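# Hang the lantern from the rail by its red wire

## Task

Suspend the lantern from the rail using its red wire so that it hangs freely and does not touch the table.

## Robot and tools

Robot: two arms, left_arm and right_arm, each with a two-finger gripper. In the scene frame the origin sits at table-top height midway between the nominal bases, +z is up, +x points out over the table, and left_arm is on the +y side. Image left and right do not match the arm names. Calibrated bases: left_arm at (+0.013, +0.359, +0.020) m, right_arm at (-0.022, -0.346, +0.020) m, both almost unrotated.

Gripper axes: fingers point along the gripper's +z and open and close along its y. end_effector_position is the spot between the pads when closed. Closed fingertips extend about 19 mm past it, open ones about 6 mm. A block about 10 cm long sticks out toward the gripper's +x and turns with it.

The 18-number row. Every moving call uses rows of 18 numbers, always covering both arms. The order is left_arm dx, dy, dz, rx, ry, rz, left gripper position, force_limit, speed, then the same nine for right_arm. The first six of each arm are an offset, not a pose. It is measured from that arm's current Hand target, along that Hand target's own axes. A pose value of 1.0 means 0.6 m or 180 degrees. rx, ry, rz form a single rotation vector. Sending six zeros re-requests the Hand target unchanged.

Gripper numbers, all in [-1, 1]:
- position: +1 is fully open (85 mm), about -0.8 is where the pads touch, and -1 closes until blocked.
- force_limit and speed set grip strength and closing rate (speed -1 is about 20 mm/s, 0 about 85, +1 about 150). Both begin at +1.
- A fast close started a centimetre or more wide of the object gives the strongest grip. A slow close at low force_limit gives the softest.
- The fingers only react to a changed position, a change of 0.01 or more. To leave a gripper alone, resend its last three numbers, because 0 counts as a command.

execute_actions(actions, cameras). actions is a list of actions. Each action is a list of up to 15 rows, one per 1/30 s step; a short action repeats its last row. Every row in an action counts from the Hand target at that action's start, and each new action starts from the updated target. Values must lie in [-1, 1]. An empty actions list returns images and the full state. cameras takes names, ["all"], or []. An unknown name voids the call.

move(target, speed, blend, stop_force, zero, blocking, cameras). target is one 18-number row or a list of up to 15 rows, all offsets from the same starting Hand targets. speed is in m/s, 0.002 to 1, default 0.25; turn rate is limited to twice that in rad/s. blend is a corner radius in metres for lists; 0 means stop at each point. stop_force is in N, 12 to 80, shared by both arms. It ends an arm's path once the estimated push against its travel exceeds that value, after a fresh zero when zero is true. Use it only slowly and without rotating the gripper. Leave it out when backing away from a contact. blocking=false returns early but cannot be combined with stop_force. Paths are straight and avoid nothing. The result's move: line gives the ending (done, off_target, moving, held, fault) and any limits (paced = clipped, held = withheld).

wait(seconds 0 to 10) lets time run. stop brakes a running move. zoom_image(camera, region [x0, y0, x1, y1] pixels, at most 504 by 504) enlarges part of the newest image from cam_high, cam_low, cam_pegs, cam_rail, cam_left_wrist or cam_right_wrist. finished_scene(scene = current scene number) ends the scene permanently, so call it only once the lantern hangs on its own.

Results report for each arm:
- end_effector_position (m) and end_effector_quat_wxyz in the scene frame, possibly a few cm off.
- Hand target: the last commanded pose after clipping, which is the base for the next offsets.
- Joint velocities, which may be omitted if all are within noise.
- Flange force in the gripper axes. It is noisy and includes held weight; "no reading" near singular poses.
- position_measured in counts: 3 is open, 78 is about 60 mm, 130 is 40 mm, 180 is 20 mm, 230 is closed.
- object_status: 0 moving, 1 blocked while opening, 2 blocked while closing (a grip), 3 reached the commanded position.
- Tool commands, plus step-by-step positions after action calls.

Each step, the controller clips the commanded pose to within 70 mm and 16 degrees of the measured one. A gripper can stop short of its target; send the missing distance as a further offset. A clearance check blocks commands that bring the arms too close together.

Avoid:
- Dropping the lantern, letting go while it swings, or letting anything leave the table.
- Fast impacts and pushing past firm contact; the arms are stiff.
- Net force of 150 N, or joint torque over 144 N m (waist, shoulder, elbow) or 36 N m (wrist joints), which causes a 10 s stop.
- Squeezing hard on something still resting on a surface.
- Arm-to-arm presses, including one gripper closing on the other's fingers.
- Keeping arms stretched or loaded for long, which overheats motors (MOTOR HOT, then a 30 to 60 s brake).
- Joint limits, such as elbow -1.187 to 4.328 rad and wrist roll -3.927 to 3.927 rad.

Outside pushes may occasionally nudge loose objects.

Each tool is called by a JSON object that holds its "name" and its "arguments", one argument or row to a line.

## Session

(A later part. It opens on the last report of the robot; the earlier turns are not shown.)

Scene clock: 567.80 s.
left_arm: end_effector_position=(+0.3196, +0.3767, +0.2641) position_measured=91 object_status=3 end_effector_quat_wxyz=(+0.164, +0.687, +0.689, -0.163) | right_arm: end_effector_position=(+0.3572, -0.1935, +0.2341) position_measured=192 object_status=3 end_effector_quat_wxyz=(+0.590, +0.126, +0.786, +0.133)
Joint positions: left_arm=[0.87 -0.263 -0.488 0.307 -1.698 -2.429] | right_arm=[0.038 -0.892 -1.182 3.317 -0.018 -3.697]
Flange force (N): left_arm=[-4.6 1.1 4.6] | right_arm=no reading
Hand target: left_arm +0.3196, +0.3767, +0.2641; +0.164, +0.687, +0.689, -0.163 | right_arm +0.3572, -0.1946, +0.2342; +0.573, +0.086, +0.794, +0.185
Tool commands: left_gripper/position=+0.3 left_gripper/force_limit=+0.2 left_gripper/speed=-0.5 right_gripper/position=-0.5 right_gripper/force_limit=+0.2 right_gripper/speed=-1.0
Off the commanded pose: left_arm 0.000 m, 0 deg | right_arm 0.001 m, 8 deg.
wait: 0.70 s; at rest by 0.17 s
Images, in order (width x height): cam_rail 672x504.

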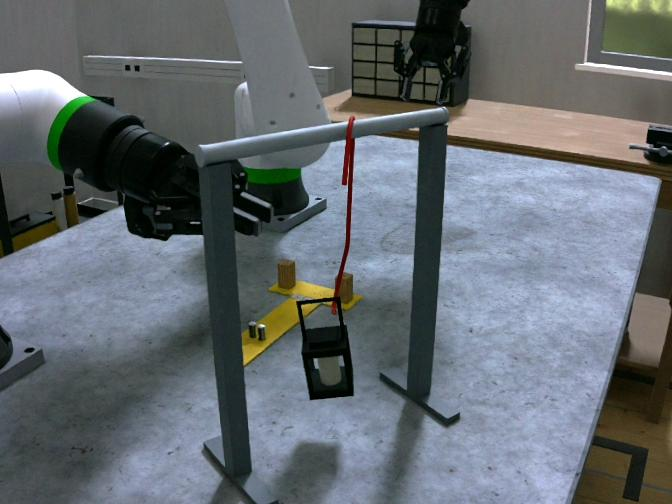

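{"name": "wait", "arguments": {
  "seconds": 10
}}

{"name": "wait", "arguments": {
  "seconds": 10,
  "cameras": ["cam_rail"]
}}

{"name": "wait", "arguments": {
  "seconds": 0.5,
  "cameras": ["cam_rail"]
}}

Scene clock: 581.40 s.
left_arm: end_effector_position=(+0.3196, +0.3767, +0.2641) position_measured=91 object_status=3 end_effector_quat_wxyz=(+0.164, +0.687, +0.689, -0.163) | right_arm: end_effector_position=(+0.3572, -0.1935, +0.2341) position_measured=192 object_status=3 end_effector_quat_wxyz=(+0.590, +0.126, +0.786, +0.133)
Joint positions: left_arm=[0.87 -0.263 -0.488 0.307 -1.698 -2.429] | right_arm=[0.038 -0.892 -1.182 3.317 -0.018 -3.697]
Flange force (N): left_arm=[-4.5 1.0 4.5] | right_arm=no reading
Hand target: left_arm +0.3196, +0.3767, +0.2641; +0.164, +0.687, +0.689, -0.163 | right_arm +0.3572, -0.1946, +0.2342; +0.573, +0.086, +0.794, +0.185
Tool commands: left_gripper/position=+0.3 left_gripper/force_limit=+0.2 left_gripper/speed=-0.5 right_gripper/position=-0.5 right_gripper/force_limit=+0.2 right_gripper/speed=-1.0
Off the commanded pose: left_arm 0.000 m, 0 deg | right_arm 0.001 m, 8 deg.
wait: 10.00 s; at rest from the start

Scene clock: 591.40 s.
left_arm: end_effector_position=(+0.3196, +0.3767, +0.2641) position_measured=91 object_status=3 end_effector_quat_wxyz=(+0.164, +0.687, +0.689, -0.163) | right_arm: end_effector_position=(+0.3572, -0.1935, +0.2341) position_measured=192 object_status=3 end_effector_quat_wxyz=(+0.590, +0.126, +0.786, +0.133)
Joint positions: left_arm=[0.87 -0.263 -0.488 0.307 -1.698 -2.429] | right_arm=[0.038 -0.892 -1.182 3.317 -0.018 -3.697]
Flange force (N): left_arm=[-4.8 1.1 4.5] | right_arm=no reading
Hand target: left_arm +0.3196, +0.3767, +0.2641; +0.164, +0.687, +0.689, -0.163 | right_arm +0.3572, -0.1946, +0.2342; +0.573, +0.086, +0.794, +0.185
Tool commands: left_gripper/position=+0.3 left_gripper/force_limit=+0.2 left_gripper/speed=-0.5 right_gripper/position=-0.5 right_gripper/force_limit=+0.2 right_gripper/speed=-1.0
Off the commanded pose: left_arm 0.000 m, 0 deg | right_arm 0.001 m, 8 deg.
wait: 10.00 s; at rest by 0.17 s
Images, in order (width x height): cam_rail 672x504.

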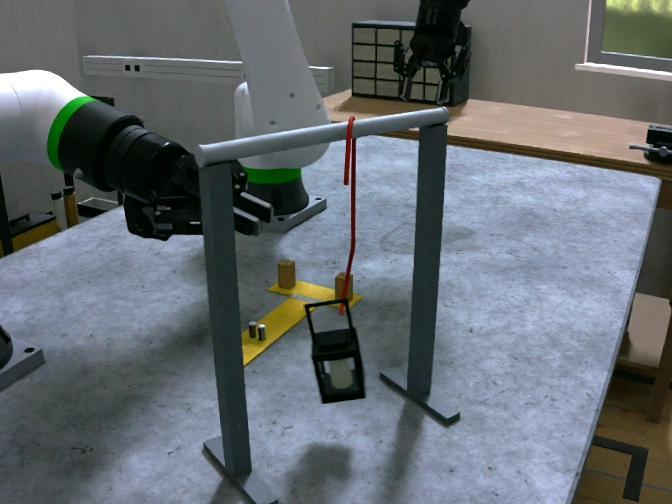

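Scene clock: 591.90 s.
left_arm: end_effector_position=(+0.3196, +0.3767, +0.2641) position_measured=91 object_status=3 end_effector_quat_wxyz=(+0.164, +0.687, +0.689, -0.163) | right_arm: end_effector_position=(+0.3572, -0.1935, +0.2341) position_measured=192 object_status=3 end_effector_quat_wxyz=(+0.590, +0.126, +0.786, +0.133)
Joint positions: left_arm=[0.87 -0.263 -0.488 0.307 -1.698 -2.429] | right_arm=[0.038 -0.892 -1.182 3.317 -0.018 -3.697]
Flange force (N): left_arm=[-4.8 1.0 5.0] | right_arm=no reading
Hand target: left_arm +0.3196, +0.3767, +0.2641; +0.164, +0.687, +0.689, -0.163 | right_arm +0.3572, -0.1946, +0.2342; +0.573, +0.086, +0.794, +0.185
Tool commands: left_gripper/position=+0.3 left_gripper/force_limit=+0.2 left_gripper/speed=-0.5 right_gripper/position=-0.5 right_gripper/force_limit=+0.2 right_gripper/speed=-1.0
Off the commanded pose: left_arm 0.000 m, 0 deg | right_arm 0.001 m, 8 deg.
wait: 0.50 s; at rest by 0.17 s
Images, in order (width x height): cam_rail 672x504.

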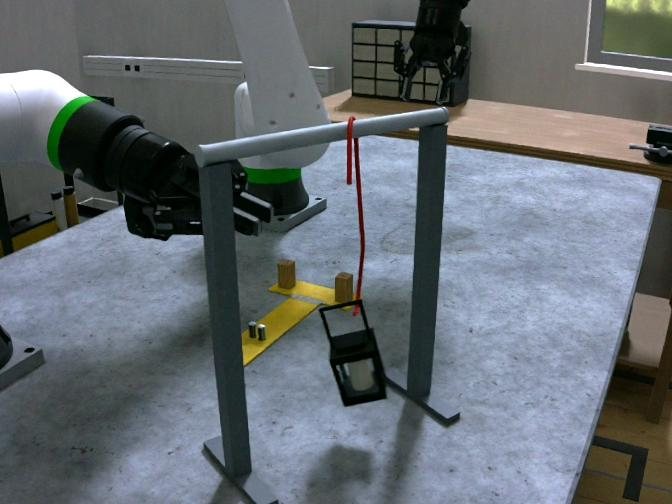

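Decaying. One more wait, then finish.

{"name": "wait", "arguments": {
  "seconds": 10
}}

{"name": "wait", "arguments": {
  "seconds": 10,
  "cameras": ["cam_rail"]
}}

{"name": "finished_scene", "arguments": {
  "scene": 2
}}

Scene clock: 604.60 s.
left_arm: end_effector_position=(+0.3196, +0.3767, +0.2641) position_measured=91 object_status=3 end_effector_quat_wxyz=(+0.164, +0.687, +0.689, -0.163) | right_arm: end_effector_position=(+0.3572, -0.1935, +0.2341) position_measured=192 object_status=3 end_effector_quat_wxyz=(+0.590, +0.126, +0.786, +0.133)
Joint positions: left_arm=[0.87 -0.263 -0.488 0.307 -1.698 -2.429] | right_arm=[0.038 -0.892 -1.182 3.317 -0.018 -3.697]
Flange force (N): left_arm=[-4.7 1.3 4.6] | right_arm=no reading
Hand target: left_arm +0.3196, +0.3767, +0.2641; +0.164, +0.687, +0.689, -0.163 | right_arm +0.3572, -0.1946, +0.2342; +0.573, +0.086, +0.794, +0.185
Tool commands: left_gripper/position=+0.3 left_gripper/force_limit=+0.2 left_gripper/speed=-0.5 right_gripper/position=-0.5 right_gripper/force_limit=+0.2 right_gripper/speed=-1.0
Off the commanded pose: left_arm 0.000 m, 0 deg | right_arm 0.001 m, 8 deg.
wait: 10.00 s; at rest from the start

Scene clock: 614.60 s.
left_arm: end_effector_position=(+0.3196, +0.3767, +0.2641) position_measured=91 object_status=3 end_effector_quat_wxyz=(+0.164, +0.687, +0.689, -0.163) | right_arm: end_effector_position=(+0.3572, -0.1935, +0.2341) position_measured=192 object_status=3 end_effector_quat_wxyz=(+0.590, +0.126, +0.786, +0.133)
Joint positions: left_arm=[0.87 -0.263 -0.488 0.307 -1.698 -2.429] | right_arm=[0.038 -0.892 -1.182 3.317 -0.018 -3.697]
Flange force (N): left_arm=[-4.4 1.3 4.8] | right_arm=no reading
Hand target: left_arm +0.3196, +0.3767, +0.2641; +0.164, +0.687, +0.689, -0.163 | right_arm +0.3572, -0.1946, +0.2342; +0.573, +0.086, +0.794, +0.185
Tool commands: left_gripper/position=+0.3 left_gripper/force_limit=+0.2 left_gripper/speed=-0.5 right_gripper/position=-0.5 right_gripper/force_limit=+0.2 right_gripper/speed=-1.0
Off the commanded pose: left_arm 0.000 m, 0 deg | right_arm 0.001 m, 8 deg.
wait: 10.00 s; at rest by 0.17 s
Images, in order (width x height): cam_rail 672x504.

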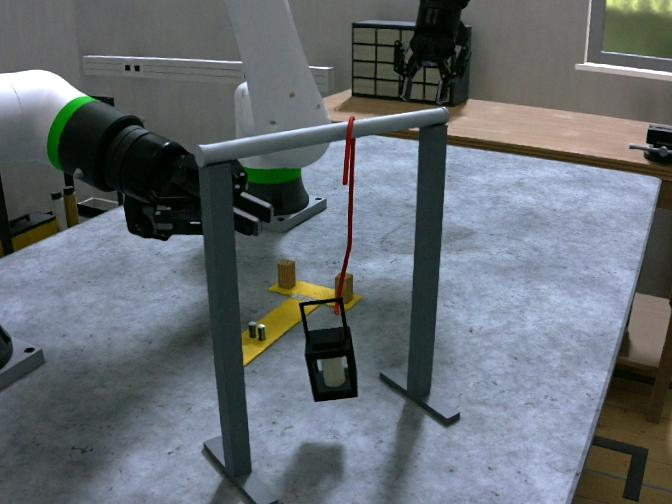

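The scene is finished: the task was done.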